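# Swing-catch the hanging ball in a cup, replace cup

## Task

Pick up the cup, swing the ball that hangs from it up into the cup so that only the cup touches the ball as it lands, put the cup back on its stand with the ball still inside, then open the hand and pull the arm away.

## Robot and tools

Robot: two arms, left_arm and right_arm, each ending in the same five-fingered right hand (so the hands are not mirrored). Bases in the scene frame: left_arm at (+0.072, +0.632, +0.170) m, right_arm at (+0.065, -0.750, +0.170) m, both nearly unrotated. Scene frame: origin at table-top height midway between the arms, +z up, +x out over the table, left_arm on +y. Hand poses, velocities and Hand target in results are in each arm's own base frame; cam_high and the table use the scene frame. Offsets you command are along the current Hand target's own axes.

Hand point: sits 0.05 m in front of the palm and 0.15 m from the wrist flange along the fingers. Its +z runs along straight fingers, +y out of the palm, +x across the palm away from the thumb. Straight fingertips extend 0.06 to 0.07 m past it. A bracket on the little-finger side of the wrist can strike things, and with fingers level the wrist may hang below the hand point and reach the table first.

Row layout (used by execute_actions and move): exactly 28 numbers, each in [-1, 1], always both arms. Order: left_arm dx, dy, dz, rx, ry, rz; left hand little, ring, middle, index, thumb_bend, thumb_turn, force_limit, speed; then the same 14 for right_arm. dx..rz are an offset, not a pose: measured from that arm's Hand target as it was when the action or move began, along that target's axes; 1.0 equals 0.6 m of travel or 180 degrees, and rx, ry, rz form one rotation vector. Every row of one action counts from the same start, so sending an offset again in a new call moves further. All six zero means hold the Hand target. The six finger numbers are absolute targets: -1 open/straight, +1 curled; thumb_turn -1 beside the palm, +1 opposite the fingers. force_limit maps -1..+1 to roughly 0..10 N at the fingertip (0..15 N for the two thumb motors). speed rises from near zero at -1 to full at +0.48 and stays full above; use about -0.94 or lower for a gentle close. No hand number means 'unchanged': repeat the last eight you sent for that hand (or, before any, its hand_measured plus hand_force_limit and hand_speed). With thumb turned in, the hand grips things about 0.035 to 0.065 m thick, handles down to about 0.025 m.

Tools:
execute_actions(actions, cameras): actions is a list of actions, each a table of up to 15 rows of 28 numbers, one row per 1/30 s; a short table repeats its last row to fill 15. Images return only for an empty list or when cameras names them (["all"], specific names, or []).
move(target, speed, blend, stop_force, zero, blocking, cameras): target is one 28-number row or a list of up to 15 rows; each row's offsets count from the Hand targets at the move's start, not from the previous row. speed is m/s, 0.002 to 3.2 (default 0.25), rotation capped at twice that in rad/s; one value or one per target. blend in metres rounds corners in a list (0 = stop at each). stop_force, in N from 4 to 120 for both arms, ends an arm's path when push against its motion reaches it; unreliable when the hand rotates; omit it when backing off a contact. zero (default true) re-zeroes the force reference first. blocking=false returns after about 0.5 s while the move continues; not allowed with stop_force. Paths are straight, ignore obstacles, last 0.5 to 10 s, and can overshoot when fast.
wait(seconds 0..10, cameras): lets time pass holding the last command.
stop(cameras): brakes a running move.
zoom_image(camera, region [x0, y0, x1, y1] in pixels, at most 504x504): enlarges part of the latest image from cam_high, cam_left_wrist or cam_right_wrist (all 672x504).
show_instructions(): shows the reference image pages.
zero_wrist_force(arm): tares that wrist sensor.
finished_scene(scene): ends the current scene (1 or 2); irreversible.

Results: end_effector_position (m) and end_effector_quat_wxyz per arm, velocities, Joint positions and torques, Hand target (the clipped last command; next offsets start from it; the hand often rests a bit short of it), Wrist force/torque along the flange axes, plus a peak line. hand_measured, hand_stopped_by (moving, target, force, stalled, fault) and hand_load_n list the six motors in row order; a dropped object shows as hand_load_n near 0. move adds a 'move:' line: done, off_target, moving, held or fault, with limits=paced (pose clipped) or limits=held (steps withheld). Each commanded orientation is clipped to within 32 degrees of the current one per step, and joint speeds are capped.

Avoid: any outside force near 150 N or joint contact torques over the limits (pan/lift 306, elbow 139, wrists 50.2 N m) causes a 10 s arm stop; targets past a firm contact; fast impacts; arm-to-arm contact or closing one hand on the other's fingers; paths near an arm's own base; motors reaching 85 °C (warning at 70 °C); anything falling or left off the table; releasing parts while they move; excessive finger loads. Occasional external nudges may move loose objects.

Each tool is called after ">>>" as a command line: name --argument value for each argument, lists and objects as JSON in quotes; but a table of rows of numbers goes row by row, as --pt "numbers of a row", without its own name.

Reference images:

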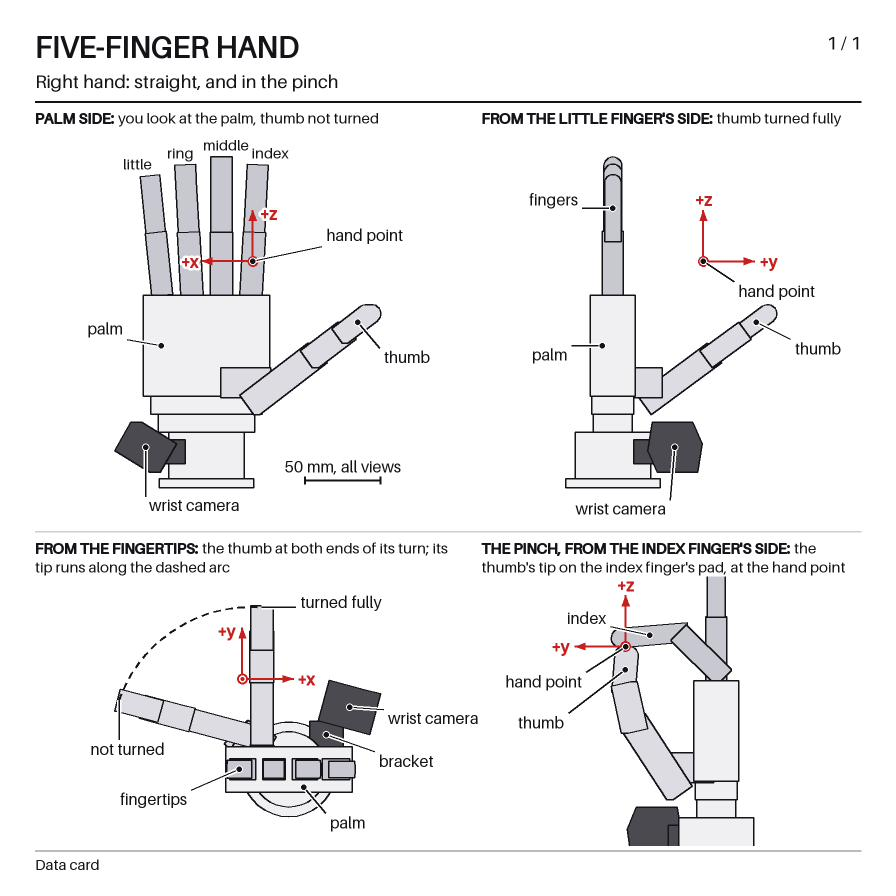

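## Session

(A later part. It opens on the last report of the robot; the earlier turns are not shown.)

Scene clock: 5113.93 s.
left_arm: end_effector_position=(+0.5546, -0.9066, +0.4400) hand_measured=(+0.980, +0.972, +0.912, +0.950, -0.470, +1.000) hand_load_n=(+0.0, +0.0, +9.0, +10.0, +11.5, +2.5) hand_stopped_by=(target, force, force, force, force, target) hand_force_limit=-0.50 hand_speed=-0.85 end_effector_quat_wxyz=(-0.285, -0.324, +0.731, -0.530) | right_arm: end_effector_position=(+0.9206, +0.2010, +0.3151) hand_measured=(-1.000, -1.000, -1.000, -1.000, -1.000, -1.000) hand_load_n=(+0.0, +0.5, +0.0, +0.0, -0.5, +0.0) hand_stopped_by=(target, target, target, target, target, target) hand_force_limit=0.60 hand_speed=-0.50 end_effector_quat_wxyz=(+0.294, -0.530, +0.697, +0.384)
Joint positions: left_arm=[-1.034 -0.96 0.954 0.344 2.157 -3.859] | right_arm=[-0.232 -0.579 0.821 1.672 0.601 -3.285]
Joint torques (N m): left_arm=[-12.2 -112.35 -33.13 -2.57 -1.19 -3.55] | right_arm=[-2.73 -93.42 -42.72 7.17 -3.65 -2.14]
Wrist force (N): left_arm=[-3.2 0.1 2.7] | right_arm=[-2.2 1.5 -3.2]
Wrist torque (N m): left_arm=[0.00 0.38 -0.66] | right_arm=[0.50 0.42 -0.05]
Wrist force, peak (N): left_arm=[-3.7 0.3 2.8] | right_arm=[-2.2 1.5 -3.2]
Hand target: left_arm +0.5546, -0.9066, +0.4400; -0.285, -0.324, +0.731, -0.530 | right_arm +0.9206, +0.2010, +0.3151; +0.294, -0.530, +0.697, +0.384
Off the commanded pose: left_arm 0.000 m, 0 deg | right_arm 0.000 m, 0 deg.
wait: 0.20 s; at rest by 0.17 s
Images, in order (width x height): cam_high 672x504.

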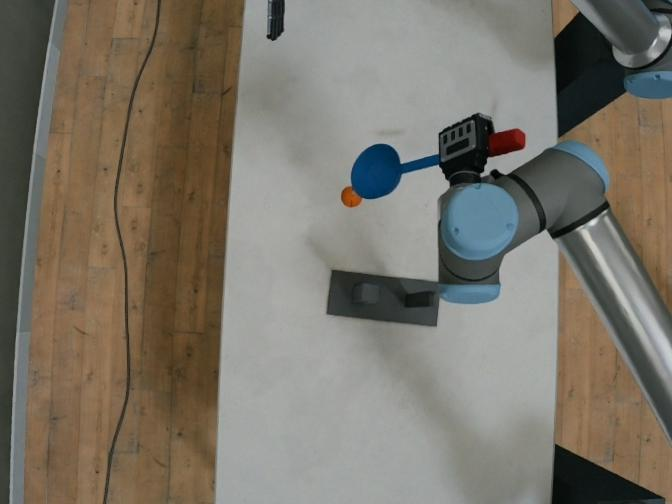

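>>> execute_actions --actions '[[[0.0207,0.0303,-0.0077,0,0,0,0.98,0.98,0.97,0.97,0.89,1,-0.5,-0.85,0,0,0,0,0,0,-1,-1,-1,-1,-1,-1,0.6,-0.5],[0.0398,0.0561,-0.0105,0,0,0,0.98,0.98,0.97,0.97,0.89,1,-0.5,-0.85,0,0,0,0,0,0,-1,-1,-1,-1,-1,-1,0.6,-0.5],[0.0661,0.0912,-0.0131,0,0,0,0.98,0.98,0.97,0.97,0.89,1,-0.5,-0.85,0,0,0,0,0,0,-1,-1,-1,-1,-1,-1,0.6,-0.5],[0.0937,0.1266,-0.0132,0,0,0,0.98,0.98,0.97,0.97,0.89,1,-0.5,-0.85,0,0,0,0,0,0,-1,-1,-1,-1,-1,-1,0.6,-0.5],[0.1142,0.1508,-0.0087,0,0,0,0.98,0.98,0.97,0.97,0.89,1,-0.5,-0.85,0,0,0,0,0,0,-1,-1,-1,-1,-1,-1,0.6,-0.5],[0.1411,0.1848,-0.0073,0,0,0,0.98,0.98,0.97,0.97,0.89,1,-0.5,-0.85,0,0,0,0,0,0,-1,-1,-1,-1,-1,-1,0.6,-0.5],[0.1680,0.2188,-0.0060,0,0,0,0.98,0.98,0.97,0.97,0.89,1,-0.5,-0.85,0,0,0,0,0,0,-1,-1,-1,-1,-1,-1,0.6,-0.5],[0.1949,0.2527,-0.0046,0,0,0,0.98,0.98,0.97,0.97,0.89,1,-0.5,-0.85,0,0,0,0,0,0,-1,-1,-1,-1,-1,-1,0.6,-0.5],[0.2218,0.2867,-0.0033,0,0,0,0.98,0.98,0.97,0.97,0.89,1,-0.5,-0.85,0,0,0,0,0,0,-1,-1,-1,-1,-1,-1,0.6,-0.5],[0.2487,0.3206,-0.0019,0,0,0,0.98,0.98,0.97,0.97,0.89,1,-0.5,-0.85,0,0,0,0,0,0,-1,-1,-1,-1,-1,-1,0.6,-0.5],[0.2756,0.3546,-0.0006,0,0,0,0.98,0.98,0.97,0.97,0.89,1,-0.5,-0.85,0,0,0,0,0,0,-1,-1,-1,-1,-1,-1,0.6,-0.5],[0.3025,0.3886,0.0008,0,0,0,0.98,0.98,0.97,0.97,0.89,1,-0.5,-0.85,0,0,0,0,0,0,-1,-1,-1,-1,-1,-1,0.6,-0.5],[0.3294,0.4225,0.0022,0,0,0,0.98,0.98,0.97,0.97,0.89,1,-0.5,-0.85,0,0,0,0,0,0,-1,-1,-1,-1,-1,-1,0.6,-0.5],[0.3385,0.4305,0.0101,0,0,0,0.98,0.98,0.97,0.97,0.89,1,-0.5,-0.85,0,0,0,0,0,0,-1,-1,-1,-1,-1,-1,0.6,-0.5],[0.3333,0.4206,0.0168,0,0,0,0.98,0.98,0.97,0.97,0.89,1,-0.5,-0.85,0,0,0,0,0,0,-1,-1,-1,-1,-1,-1,0.6,-0.5]]]' --cameras '["cam_high", "cam_right_wrist"]'

>>> wait --seconds 0.03 --cameras '["cam_high", "cam_right_wrist"]'

>>> wait --seconds 0.03 --cameras '["cam_high", "cam_right_wrist"]'

>>> wait --seconds 0.06 --cameras '["cam_high", "cam_right_wrist"]'

>>> wait --seconds 0.06 --cameras '["cam_high", "cam_right_wrist"]'

>>> wait --seconds 0.06 --cameras '["cam_high", "cam_right_wrist"]'

>>> wait --seconds 0.06 --cameras '["cam_high", "cam_right_wrist"]'

>>> wait --seconds 0.06 --cameras '["cam_high", "cam_right_wrist"]'

>>> wait --seconds 0.06 --cameras '["cam_high", "cam_right_wrist"]'

Scene clock: 5146.47 s.
left_arm: end_effector_position=(+0.2327, -0.8919, +0.4402) hand_measured=(+0.980, +0.972, +0.912, +0.950, -0.470, +1.000) hand_load_n=(+0.0, +0.0, +9.0, +10.0, +11.5, +2.5) hand_stopped_by=(target, force, force, force, force, target) hand_force_limit=-0.50 hand_speed=-0.85 end_effector_quat_wxyz=(-0.285, -0.323, +0.731, -0.529) | right_arm: end_effector_position=(+0.9206, +0.2010, +0.3151) hand_measured=(-1.000, -1.000, -1.000, -1.000, -1.000, -1.000) hand_load_n=(+0.0, +0.5, +0.0, +0.0, +0.0, +0.0) hand_stopped_by=(target, target, target, target, target, target) hand_force_limit=0.60 hand_speed=-0.50 end_effector_quat_wxyz=(+0.294, -0.530, +0.697, +0.384)
Joint positions: left_arm=[-1.414 -1.308 1.456 0.14 1.796 -3.986] | right_arm=[-0.232 -0.579 0.821 1.672 0.601 -3.285]
Joint torques (N m): left_arm=[6.17 -60.68 -47.65 -3.14 -0.62 -3.89] | right_arm=[-3.54 -94.13 -42.96 7.35 -3.93 -2.65]
Wrist force (N): left_arm=[-3.6 1.0 2.8] | right_arm=[-2.2 1.9 -2.6]
Wrist torque (N m): left_arm=[0.11 0.46 -0.73] | right_arm=[0.52 0.42 -0.04]
Wrist force, peak (N): left_arm=[-11.6 -8.0 4.0] | right_arm=[-2.3 2.3 -3.3]
Hand target: left_arm +0.2327, -0.8925, +0.4402; -0.285, -0.324, +0.731, -0.530 | right_arm +0.9206, +0.2010, +0.3151; +0.294, -0.530, +0.697, +0.384
Off the commanded pose: left_arm 0.001 m, 0 deg | right_arm 0.000 m, 0 deg.
camera_calibration:
cam_right_wrist: T_world_to_cam=[[-1, -0.000343328, 0.000718999, 0.917478], [0.000718738, 0.000761837, 0.999999, -0.317572], [-0.000343876, 1, -0.00076159, -0.0871848], [0, 0, 0, 1]] pos_world=[0.917676, 0.0877417, 0.316846]
Images, in order (width x height): cam_high 672x504, cam_right_wrist 672x504.

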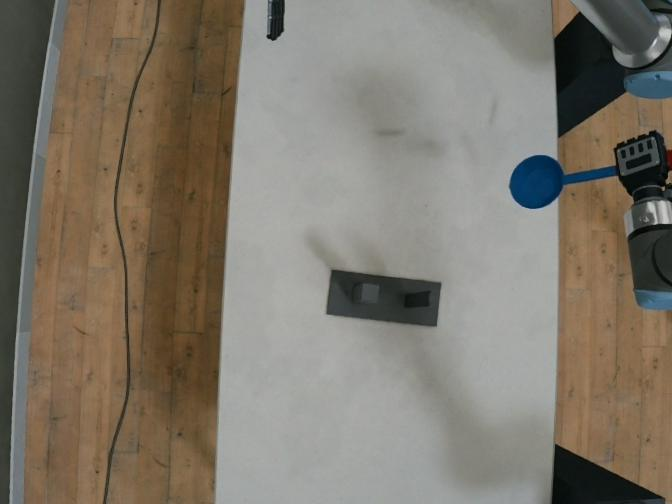

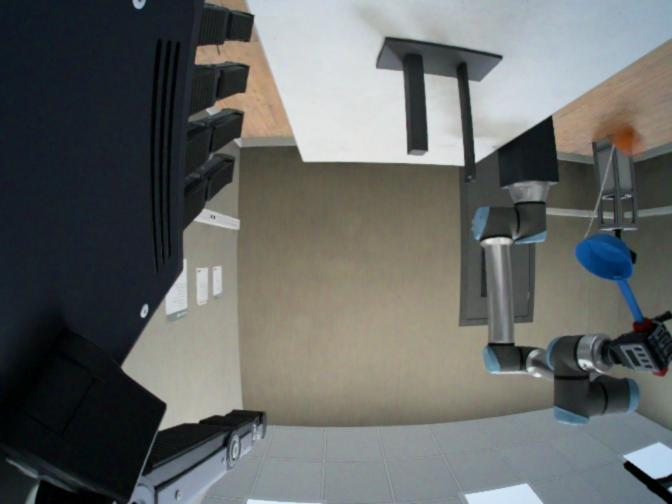

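Scene clock: 5146.50 s.
left_arm: end_effector_position=(+0.2327, -0.8919, +0.4402) hand_measured=(+0.980, +0.972, +0.912, +0.950, -0.470, +1.000) hand_load_n=(+0.0, +0.0, +9.0, +10.5, +11.5, +2.5) hand_stopped_by=(target, force, force, force, force, target) hand_force_limit=-0.50 hand_speed=-0.85 end_effector_quat_wxyz=(-0.285, -0.323, +0.731, -0.529) | right_arm: end_effector_position=(+0.9206, +0.2010, +0.3151) hand_measured=(-1.000, -1.000, -1.000, -1.000, -1.000, -1.000) hand_load_n=(+0.0, +0.0, +0.0, +0.0, +0.0, +0.0) hand_stopped_by=(target, target, target, target, target, target) hand_force_limit=0.60 hand_speed=-0.50 end_effector_quat_wxyz=(+0.294, -0.530, +0.697, +0.384)
Joint positions: left_arm=[-1.414 -1.308 1.456 0.14 1.796 -3.986] | right_arm=[-0.232 -0.579 0.821 1.672 0.601 -3.285]
Joint torques (N m): left_arm=[4.69 -59.63 -49.34 -3.33 0.25 -3.86] | right_arm=[-2.12 -93.72 -42.2 7.49 -3.97 -2.34]
Wrist force (N): left_arm=[-3.6 0.9 2.6] | right_arm=[-2.7 1.7 -2.9]
Wrist torque (N m): left_arm=[0.12 0.46 -0.72] | right_arm=[0.51 0.50 -0.07]
Wrist force, peak (N): left_arm=[-3.6 0.9 2.6] | right_arm=[-2.7 1.7 -2.9]
Hand target: left_arm +0.2327, -0.8925, +0.4402; -0.285, -0.324, +0.731, -0.530 | right_arm +0.9206, +0.2010, +0.3151; +0.294, -0.530, +0.697, +0.384
Off the commanded pose: left_arm 0.001 m, 0 deg | right_arm 0.000 m, 0 deg.
wait: 0.03 s; no rest
camera_calibration:
cam_right_wrist: T_world_to_cam=[[-1, -0.000343328, 0.000718999, 0.917478], [0.000718738, 0.000761837, 0.999999, -0.317572], [-0.000343876, 1, -0.00076159, -0.0871848], [0, 0, 0, 1]] pos_world=[0.917676, 0.0877417, 0.316846]
Images, in order (width x height): cam_high 672x504, cam_right_wrist 672x504.

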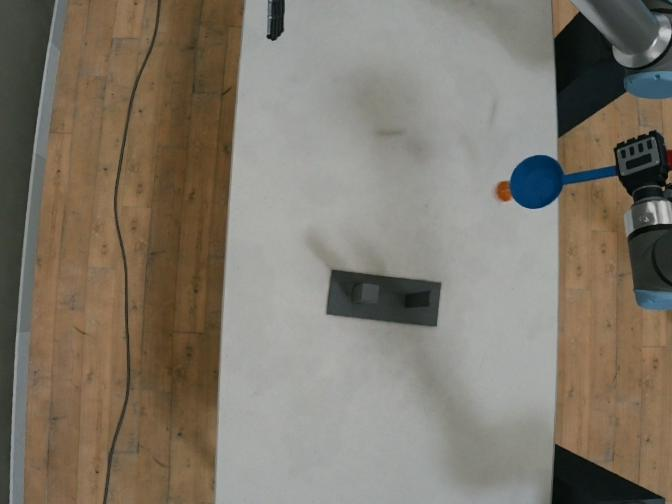

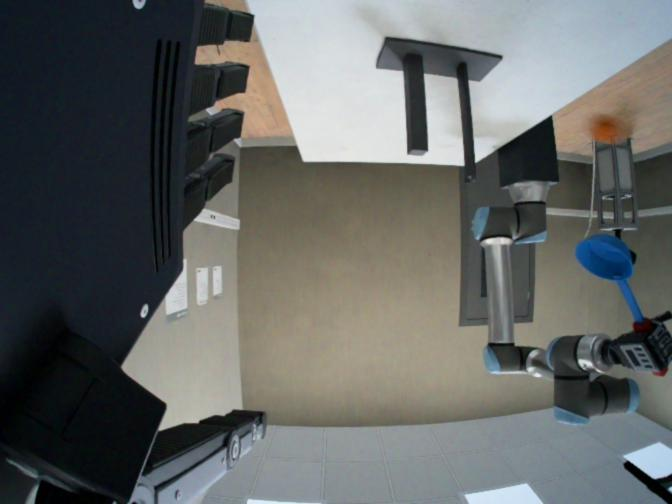

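Scene clock: 5146.53 s.
left_arm: end_effector_position=(+0.2327, -0.8919, +0.4402) hand_measured=(+0.980, +0.972, +0.912, +0.950, -0.470, +1.000) hand_load_n=(+0.0, +0.0, +9.0, +10.0, +11.5, +3.0) hand_stopped_by=(target, force, force, force, force, target) hand_force_limit=-0.50 hand_speed=-0.85 end_effector_quat_wxyz=(-0.285, -0.323, +0.731, -0.529) | right_arm: end_effector_position=(+0.9206, +0.2010, +0.3151) hand_measured=(-1.000, -1.000, -1.000, -1.000, -1.000, -1.000) hand_load_n=(+0.0, +0.0, +0.0, -0.5, +0.0, +0.0) hand_stopped_by=(target, target, target, target, target, target) hand_force_limit=0.60 hand_speed=-0.50 end_effector_quat_wxyz=(+0.294, -0.530, +0.697, +0.384)
Joint positions: left_arm=[-1.414 -1.308 1.456 0.14 1.796 -3.986] | right_arm=[-0.232 -0.579 0.821 1.672 0.601 -3.285]
Joint torques (N m): left_arm=[6.04 -62.28 -49.27 -3.34 0.82 -4.14] | right_arm=[-6.21 -92.46 -42.46 7.12 -3.56 -2.33]
Wrist force (N): left_arm=[-3.5 0.4 2.5] | right_arm=[-2.0 1.8 -3.0]
Wrist torque (N m): left_arm=[0.09 0.40 -0.65] | right_arm=[0.54 0.39 -0.02]
Wrist force, peak (N): left_arm=[-3.5 0.4 2.5] | right_arm=[-2.0 1.8 -3.0]
Hand target: left_arm +0.2327, -0.8925, +0.4402; -0.285, -0.324, +0.731, -0.530 | right_arm +0.9206, +0.2010, +0.3151; +0.294, -0.530, +0.697, +0.384
Off the commanded pose: left_arm 0.001 m, 0 deg | right_arm 0.000 m, 0 deg.
wait: 0.03 s; no rest
camera_calibration:
cam_right_wrist: T_world_to_cam=[[-1, -0.000343328, 0.000718999, 0.917478], [0.000718738, 0.000761837, 0.999999, -0.317572], [-0.000343876, 1, -0.00076159, -0.0871848], [0, 0, 0, 1]] pos_world=[0.917676, 0.0877417, 0.316846]
Images, in order (width x height): cam_high 672x504, cam_right_wrist 672x504.

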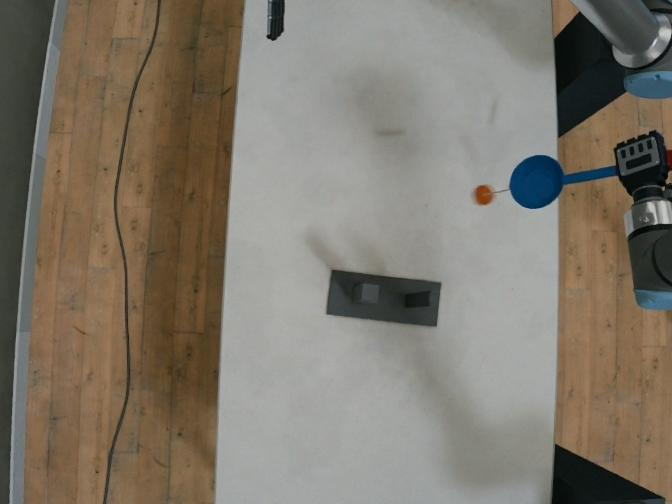

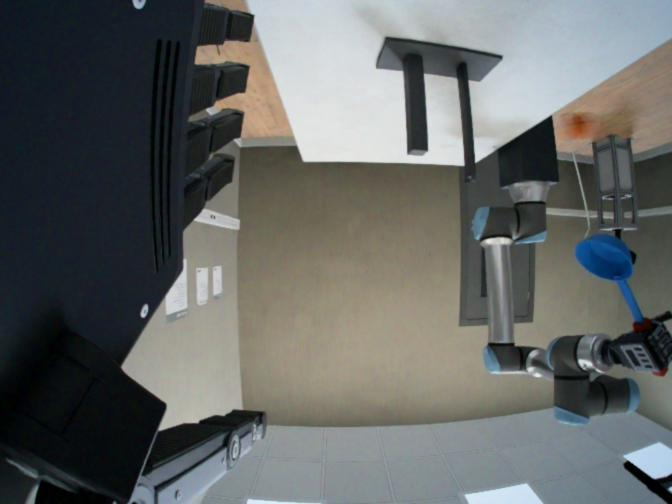

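Scene clock: 5146.60 s.
left_arm: end_effector_position=(+0.2327, -0.8919, +0.4402) hand_measured=(+0.980, +0.972, +0.912, +0.950, -0.470, +1.000) hand_load_n=(+0.0, +0.0, +9.0, +10.0, +11.5, +2.5) hand_stopped_by=(target, force, force, force, force, target) hand_force_limit=-0.50 hand_speed=-0.85 end_effector_quat_wxyz=(-0.285, -0.323, +0.731, -0.529) | right_arm: end_effector_position=(+0.9206, +0.2010, +0.3151) hand_measured=(-1.000, -1.000, -1.000, -1.000, -1.000, -1.000) hand_load_n=(+0.0, +0.0, +0.0, +0.0, +0.0, +0.0) hand_stopped_by=(target, target, target, target, target, target) hand_force_limit=0.60 hand_speed=-0.50 end_effector_quat_wxyz=(+0.294, -0.530, +0.697, +0.384)
Joint positions: left_arm=[-1.414 -1.308 1.456 0.14 1.796 -3.986] | right_arm=[-0.232 -0.579 0.821 1.672 0.601 -3.285]
Joint torques (N m): left_arm=[2.03 -63.14 -50.92 -3.44 1.26 -3.63] | right_arm=[-3.4 -93.82 -43.41 7.43 -3.86 -2.24]
Wrist force (N): left_arm=[-3.5 0.0 2.1] | right_arm=[-2.0 1.7 -2.9]
Wrist torque (N m): left_arm=[0.09 0.38 -0.59] | right_arm=[0.52 0.38 -0.02]
Wrist force, peak (N): left_arm=[-4.5 0.7 2.7] | right_arm=[-2.6 2.2 -2.8]
Hand target: left_arm +0.2327, -0.8925, +0.4402; -0.285, -0.324, +0.731, -0.530 | right_arm +0.9206, +0.2010, +0.3151; +0.294, -0.530, +0.697, +0.384
Off the commanded pose: left_arm 0.001 m, 0 deg | right_arm 0.000 m, 0 deg.
wait: 0.07 s; no rest
camera_calibration:
cam_right_wrist: T_world_to_cam=[[-1, -0.000343328, 0.000718999, 0.917478], [0.000718738, 0.000761837, 0.999999, -0.317572], [-0.000343876, 1, -0.00076159, -0.0871848], [0, 0, 0, 1]] pos_world=[0.917676, 0.0877417, 0.316846]
Images, in order (width x height): cam_high 672x504, cam_right_wrist 672x504.

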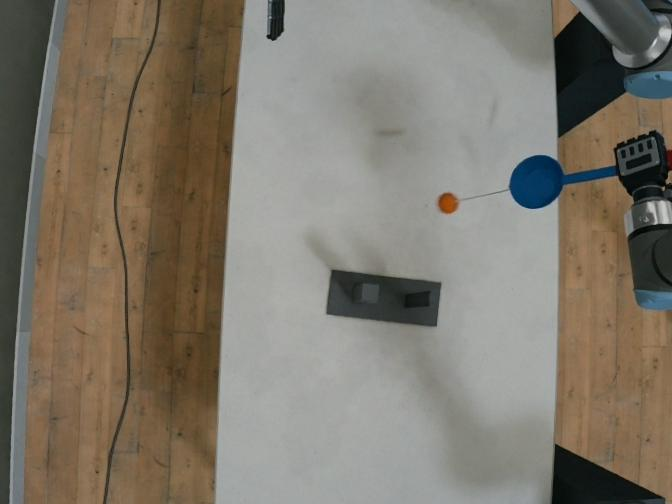

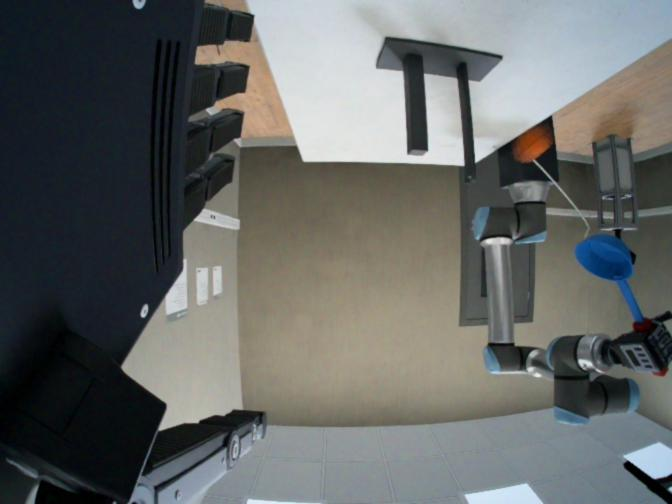

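Scene clock: 5146.67 s.
left_arm: end_effector_position=(+0.2327, -0.8919, +0.4402) hand_measured=(+0.980, +0.972, +0.912, +0.950, -0.470, +1.000) hand_load_n=(+0.0, +0.0, +9.0, +9.5, +11.5, +2.5) hand_stopped_by=(target, force, force, force, force, target) hand_force_limit=-0.50 hand_speed=-0.85 end_effector_quat_wxyz=(-0.285, -0.323, +0.731, -0.529) | right_arm: end_effector_position=(+0.9206, +0.2010, +0.3151) hand_measured=(-1.000, -1.000, -1.000, -1.000, -1.000, -1.000) hand_load_n=(+0.0, +0.0, +0.0, +0.0, +0.0, +0.0) hand_stopped_by=(target, target, target, target, target, target) hand_force_limit=0.60 hand_speed=-0.50 end_effector_quat_wxyz=(+0.294, -0.530, +0.697, +0.384)
Joint positions: left_arm=[-1.414 -1.308 1.456 0.14 1.796 -3.986] | right_arm=[-0.232 -0.579 0.821 1.672 0.601 -3.285]
Joint torques (N m): left_arm=[0.98 -61.67 -53.15 -3.36 1.2 -4.19] | right_arm=[-3.19 -91.79 -43.07 7.32 -4.02 -2.67]
Wrist force (N): left_arm=[-3.4 0.2 2.6] | right_arm=[-2.2 1.8 -2.8]
Wrist torque (N m): left_arm=[0.08 0.36 -0.57] | right_arm=[0.52 0.41 -0.03]
Wrist force, peak (N): left_arm=[-3.6 0.1 2.5] | right_arm=[-2.2 2.1 -2.7]
Hand target: left_arm +0.2327, -0.8925, +0.4402; -0.285, -0.324, +0.731, -0.530 | right_arm +0.9206, +0.2010, +0.3151; +0.294, -0.530, +0.697, +0.384
Off the commanded pose: left_arm 0.001 m, 0 deg | right_arm 0.000 m, 0 deg.
wait: 0.07 s; no rest
camera_calibration:
cam_right_wrist: T_world_to_cam=[[-1, -0.000343328, 0.000718999, 0.917478], [0.000718738, 0.000761837, 0.999999, -0.317572], [-0.000343876, 1, -0.00076159, -0.0871848], [0, 0, 0, 1]] pos_world=[0.917676, 0.0877417, 0.316846]
Images, in order (width x height): cam_high 672x504, cam_right_wrist 672x504.

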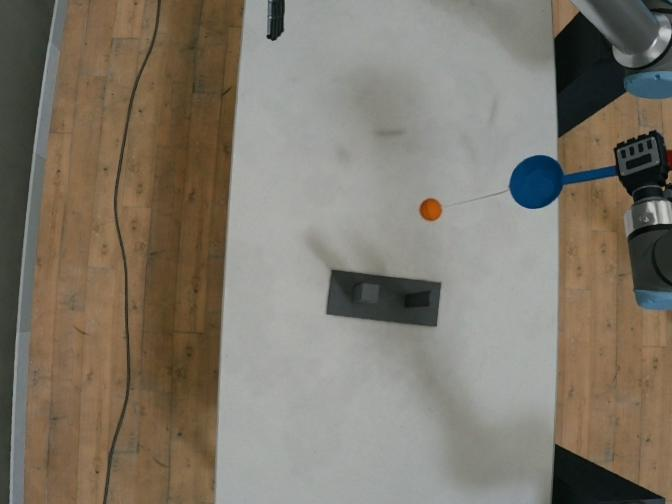

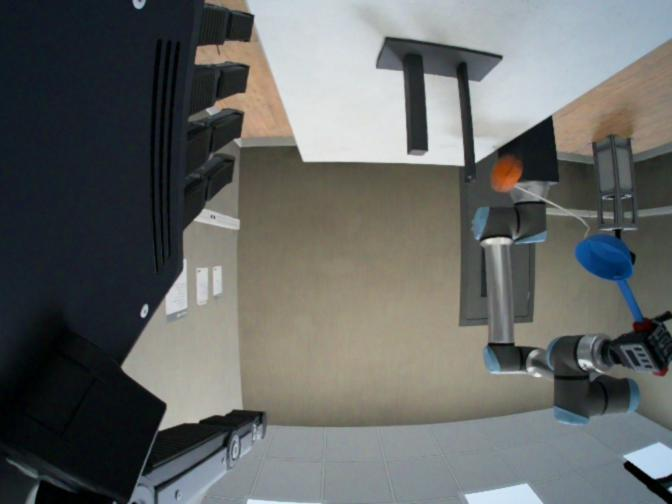

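Scene clock: 5146.73 s.
left_arm: end_effector_position=(+0.2327, -0.8919, +0.4402) hand_measured=(+0.980, +0.972, +0.912, +0.950, -0.470, +1.000) hand_load_n=(+0.0, +0.0, +9.0, +9.5, +11.5, +2.5) hand_stopped_by=(target, force, force, force, force, target) hand_force_limit=-0.50 hand_speed=-0.85 end_effector_quat_wxyz=(-0.285, -0.323, +0.731, -0.529) | right_arm: end_effector_position=(+0.9206, +0.2010, +0.3151) hand_measured=(-1.000, -1.000, -1.000, -1.000, -1.000, -1.000) hand_load_n=(+0.0, +0.0, +0.0, +0.0, +0.0, +0.0) hand_stopped_by=(target, target, target, target, target, target) hand_force_limit=0.60 hand_speed=-0.50 end_effector_quat_wxyz=(+0.294, -0.530, +0.697, +0.384)
Joint positions: left_arm=[-1.414 -1.308 1.456 0.14 1.796 -3.986] | right_arm=[-0.232 -0.579 0.821 1.672 0.601 -3.285]
Joint torques (N m): left_arm=[-1.55 -59.02 -55.29 -3.32 1.18 -4.22] | right_arm=[-2.49 -91.78 -42.27 7.22 -3.82 -2.25]
Wrist force (N): left_arm=[-3.4 -0.1 2.1] | right_arm=[-2.0 1.5 -2.5]
Wrist torque (N m): left_arm=[0.06 0.42 -0.60] | right_arm=[0.47 0.37 -0.03]
Wrist force, peak (N): left_arm=[-3.4 -0.1 2.1] | right_arm=[-2.2 1.8 -2.7]
Hand target: left_arm +0.2327, -0.8925, +0.4402; -0.285, -0.324, +0.731, -0.530 | right_arm +0.9206, +0.2010, +0.3151; +0.294, -0.530, +0.697, +0.384
Off the commanded pose: left_arm 0.001 m, 0 deg | right_arm 0.000 m, 0 deg.
wait: 0.07 s; no rest
camera_calibration:
cam_right_wrist: T_world_to_cam=[[-1, -0.000343328, 0.000718999, 0.917478], [0.000718738, 0.000761837, 0.999999, -0.317572], [-0.000343876, 1, -0.00076159, -0.0871848], [0, 0, 0, 1]] pos_world=[0.917676, 0.0877417, 0.316846]
Images, in order (width x height): cam_high 672x504, cam_right_wrist 672x504.

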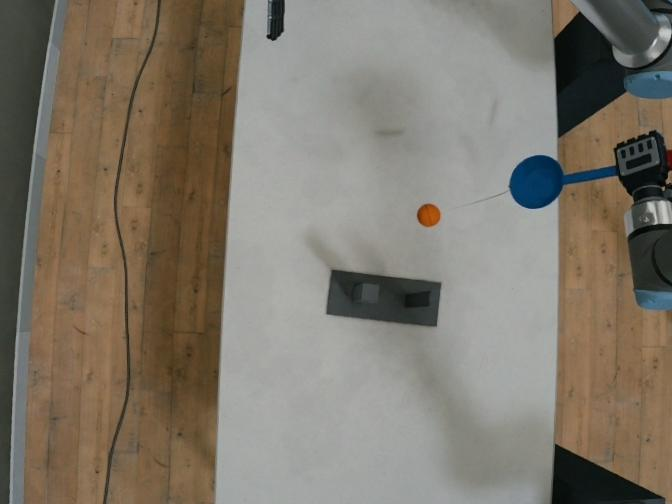

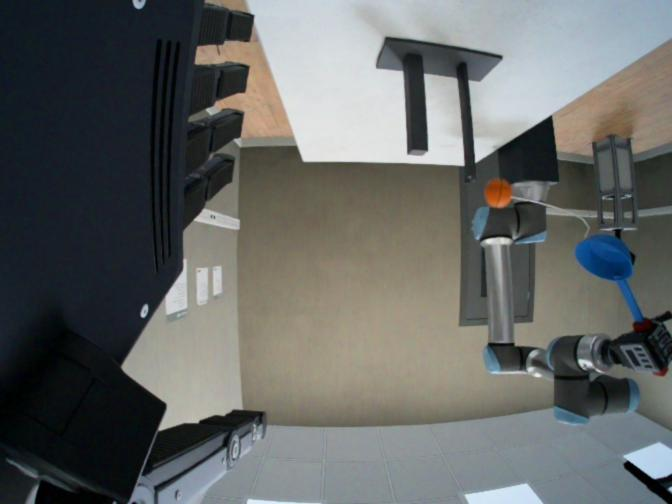

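Scene clock: 5146.80 s.
left_arm: end_effector_position=(+0.2327, -0.8919, +0.4402) hand_measured=(+0.980, +0.972, +0.912, +0.950, -0.470, +1.000) hand_load_n=(+0.0, +0.5, +9.0, +10.0, +11.5, +2.5) hand_stopped_by=(target, force, force, force, force, target) hand_force_limit=-0.50 hand_speed=-0.85 end_effector_quat_wxyz=(-0.285, -0.323, +0.731, -0.529) | right_arm: end_effector_position=(+0.9206, +0.2010, +0.3151) hand_measured=(-1.000, -1.000, -1.000, -1.000, -1.000, -1.000) hand_load_n=(+0.0, +0.0, +0.0, +0.0, +0.0, +0.0) hand_stopped_by=(target, target, target, target, target, target) hand_force_limit=0.60 hand_speed=-0.50 end_effector_quat_wxyz=(+0.294, -0.530, +0.697, +0.384)
Joint positions: left_arm=[-1.414 -1.308 1.456 0.14 1.796 -3.986] | right_arm=[-0.232 -0.579 0.821 1.672 0.601 -3.285]
Joint torques (N m): left_arm=[0.72 -59.69 -54.62 -3.28 1.02 -3.98] | right_arm=[-1.72 -93.77 -43.4 7.13 -3.72 -2.25]
Wrist force (N): left_arm=[-3.0 0.3 2.0] | right_arm=[-2.3 1.6 -2.9]
Wrist torque (N m): left_arm=[0.13 0.37 -0.57] | right_arm=[0.50 0.44 -0.05]
Wrist force, peak (N): left_arm=[-3.3 0.3 2.7] | right_arm=[-2.3 1.6 -2.9]
Hand target: left_arm +0.2327, -0.8925, +0.4402; -0.285, -0.324, +0.731, -0.530 | right_arm +0.9206, +0.2010, +0.3151; +0.294, -0.530, +0.697, +0.384
Off the commanded pose: left_arm 0.001 m, 0 deg | right_arm 0.000 m, 0 deg.
wait: 0.07 s; no rest
camera_calibration:
cam_right_wrist: T_world_to_cam=[[-1, -0.000343328, 0.000718999, 0.917478], [0.000718738, 0.000761837, 0.999999, -0.317572], [-0.000343876, 1, -0.00076159, -0.0871848], [0, 0, 0, 1]] pos_world=[0.917676, 0.0877417, 0.316846]
Images, in order (width x height): cam_high 672x504, cam_right_wrist 672x504.

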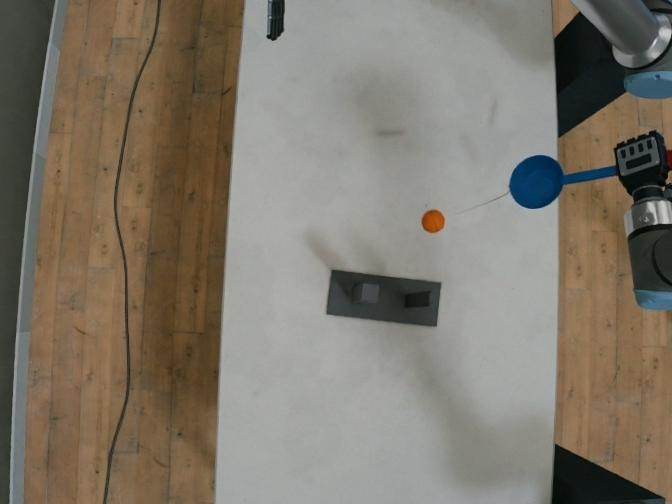

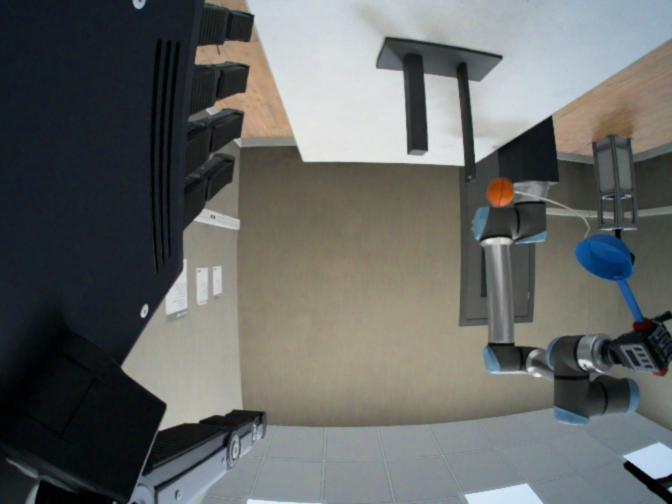

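Scene clock: 5146.87 s.
left_arm: end_effector_position=(+0.2327, -0.8919, +0.4402) hand_measured=(+0.980, +0.972, +0.912, +0.950, -0.470, +1.000) hand_load_n=(+0.0, +0.0, +9.0, +9.5, +11.5, +2.5) hand_stopped_by=(target, force, force, force, force, target) hand_force_limit=-0.50 hand_speed=-0.85 end_effector_quat_wxyz=(-0.285, -0.323, +0.731, -0.529) | right_arm: end_effector_position=(+0.9206, +0.2010, +0.3151) hand_measured=(-1.000, -1.000, -1.000, -1.000, -1.000, -1.000) hand_load_n=(+0.0, +0.0, +0.0, +0.0, +0.0, +0.0) hand_stopped_by=(target, target, target, target, target, target) hand_force_limit=0.60 hand_speed=-0.50 end_effector_quat_wxyz=(+0.294, -0.530, +0.697, +0.384)
Joint positions: left_arm=[-1.414 -1.308 1.456 0.14 1.796 -3.986] | right_arm=[-0.232 -0.579 0.821 1.672 0.601 -3.285]
Joint torques (N m): left_arm=[1.75 -58.72 -55.19 -3.44 1.16 -4.07] | right_arm=[-3.08 -93.67 -42.84 7.11 -4.3 -2.21]
Wrist force (N): left_arm=[-3.8 0.2 2.7] | right_arm=[-1.6 1.8 -2.6]
Wrist torque (N m): left_arm=[0.06 0.32 -0.59] | right_arm=[0.49 0.32 0.00]
Wrist force, peak (N): left_arm=[-3.8 0.2 2.7] | right_arm=[-1.7 2.2 -2.7]
Hand target: left_arm +0.2327, -0.8925, +0.4402; -0.285, -0.324, +0.731, -0.530 | right_arm +0.9206, +0.2010, +0.3151; +0.294, -0.530, +0.697, +0.384
Off the commanded pose: left_arm 0.001 m, 0 deg | right_arm 0.000 m, 0 deg.
wait: 0.07 s; no rest
camera_calibration:
cam_right_wrist: T_world_to_cam=[[-1, -0.000343328, 0.000718999, 0.917478], [0.000718738, 0.000761837, 0.999999, -0.317572], [-0.000343876, 1, -0.00076159, -0.0871848], [0, 0, 0, 1]] pos_world=[0.917676, 0.0877417, 0.316846]
Images, in order (width x height): cam_high 672x504, cam_right_wrist 672x504.

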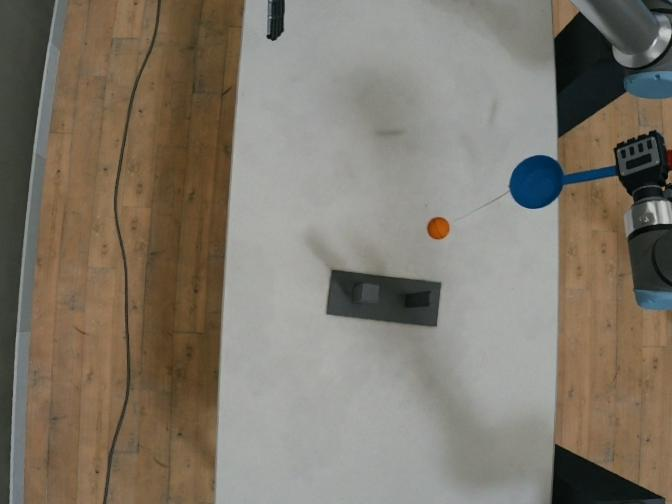

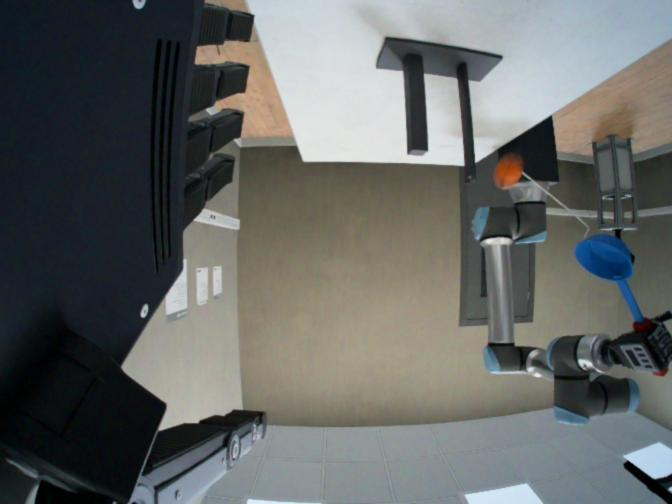

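Scene clock: 5146.93 s.
left_arm: end_effector_position=(+0.2327, -0.8920, +0.4403) hand_measured=(+0.980, +0.972, +0.912, +0.950, -0.470, +1.000) hand_load_n=(+0.0, +0.0, +9.0, +9.5, +11.5, +2.5) hand_stopped_by=(target, force, force, force, force, target) hand_force_limit=-0.50 hand_speed=-0.85 end_effector_quat_wxyz=(-0.285, -0.323, +0.731, -0.529) | right_arm: end_effector_position=(+0.9206, +0.2010, +0.3151) hand_measured=(-1.000, -1.000, -1.000, -1.000, -1.000, -1.000) hand_load_n=(+0.0, +0.0, +0.0, +0.0, +0.0, +0.0) hand_stopped_by=(target, target, target, target, target, target) hand_force_limit=0.60 hand_speed=-0.50 end_effector_quat_wxyz=(+0.294, -0.530, +0.697, +0.384)
Joint positions: left_arm=[-1.414 -1.308 1.456 0.14 1.796 -3.986] | right_arm=[-0.232 -0.579 0.821 1.672 0.601 -3.285]
Joint torques (N m): left_arm=[-0.62 -58.39 -55.05 -3.32 1.23 -3.86] | right_arm=[-2.95 -90.76 -43.31 7.27 -3.86 -2.17]
Wrist force (N): left_arm=[-3.6 0.9 2.1] | right_arm=[-2.3 1.5 -2.3]
Wrist torque (N m): left_arm=[0.15 0.39 -0.69] | right_arm=[0.44 0.42 -0.06]
Wrist force, peak (N): left_arm=[-3.7 0.2 2.4] | right_arm=[-1.7 1.7 -3.0]
Hand target: left_arm +0.2327, -0.8925, +0.4402; -0.285, -0.324, +0.731, -0.530 | right_arm +0.9206, +0.2010, +0.3151; +0.294, -0.530, +0.697, +0.384
Off the commanded pose: left_arm 0.001 m, 0 deg | right_arm 0.000 m, 0 deg.
wait: 0.07 s; no rest
camera_calibration:
cam_right_wrist: T_world_to_cam=[[-1, -0.000343328, 0.000718999, 0.917478], [0.000718738, 0.000761837, 0.999999, -0.317572], [-0.000343876, 1, -0.00076159, -0.0871848], [0, 0, 0, 1]] pos_world=[0.917676, 0.0877417, 0.316846]
Images, in order (width x height): cam_high 672x504, cam_right_wrist 672x504.

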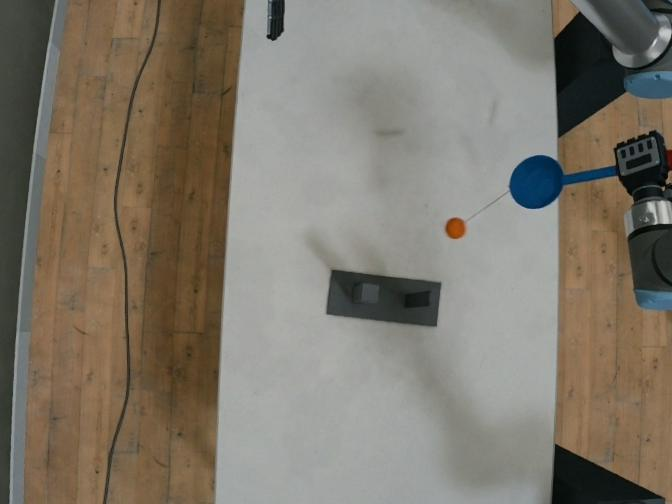

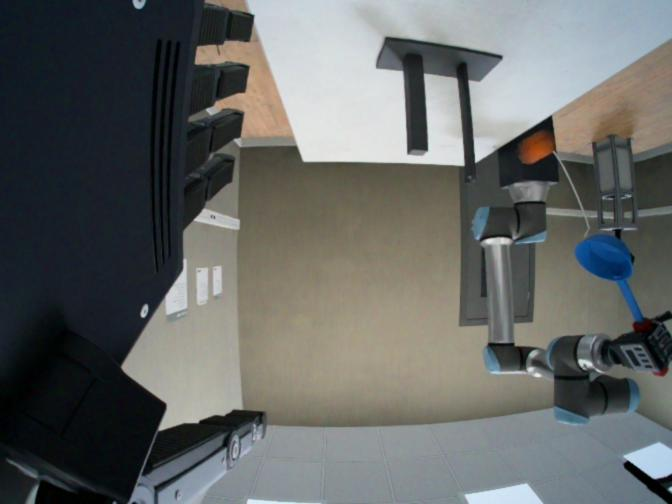

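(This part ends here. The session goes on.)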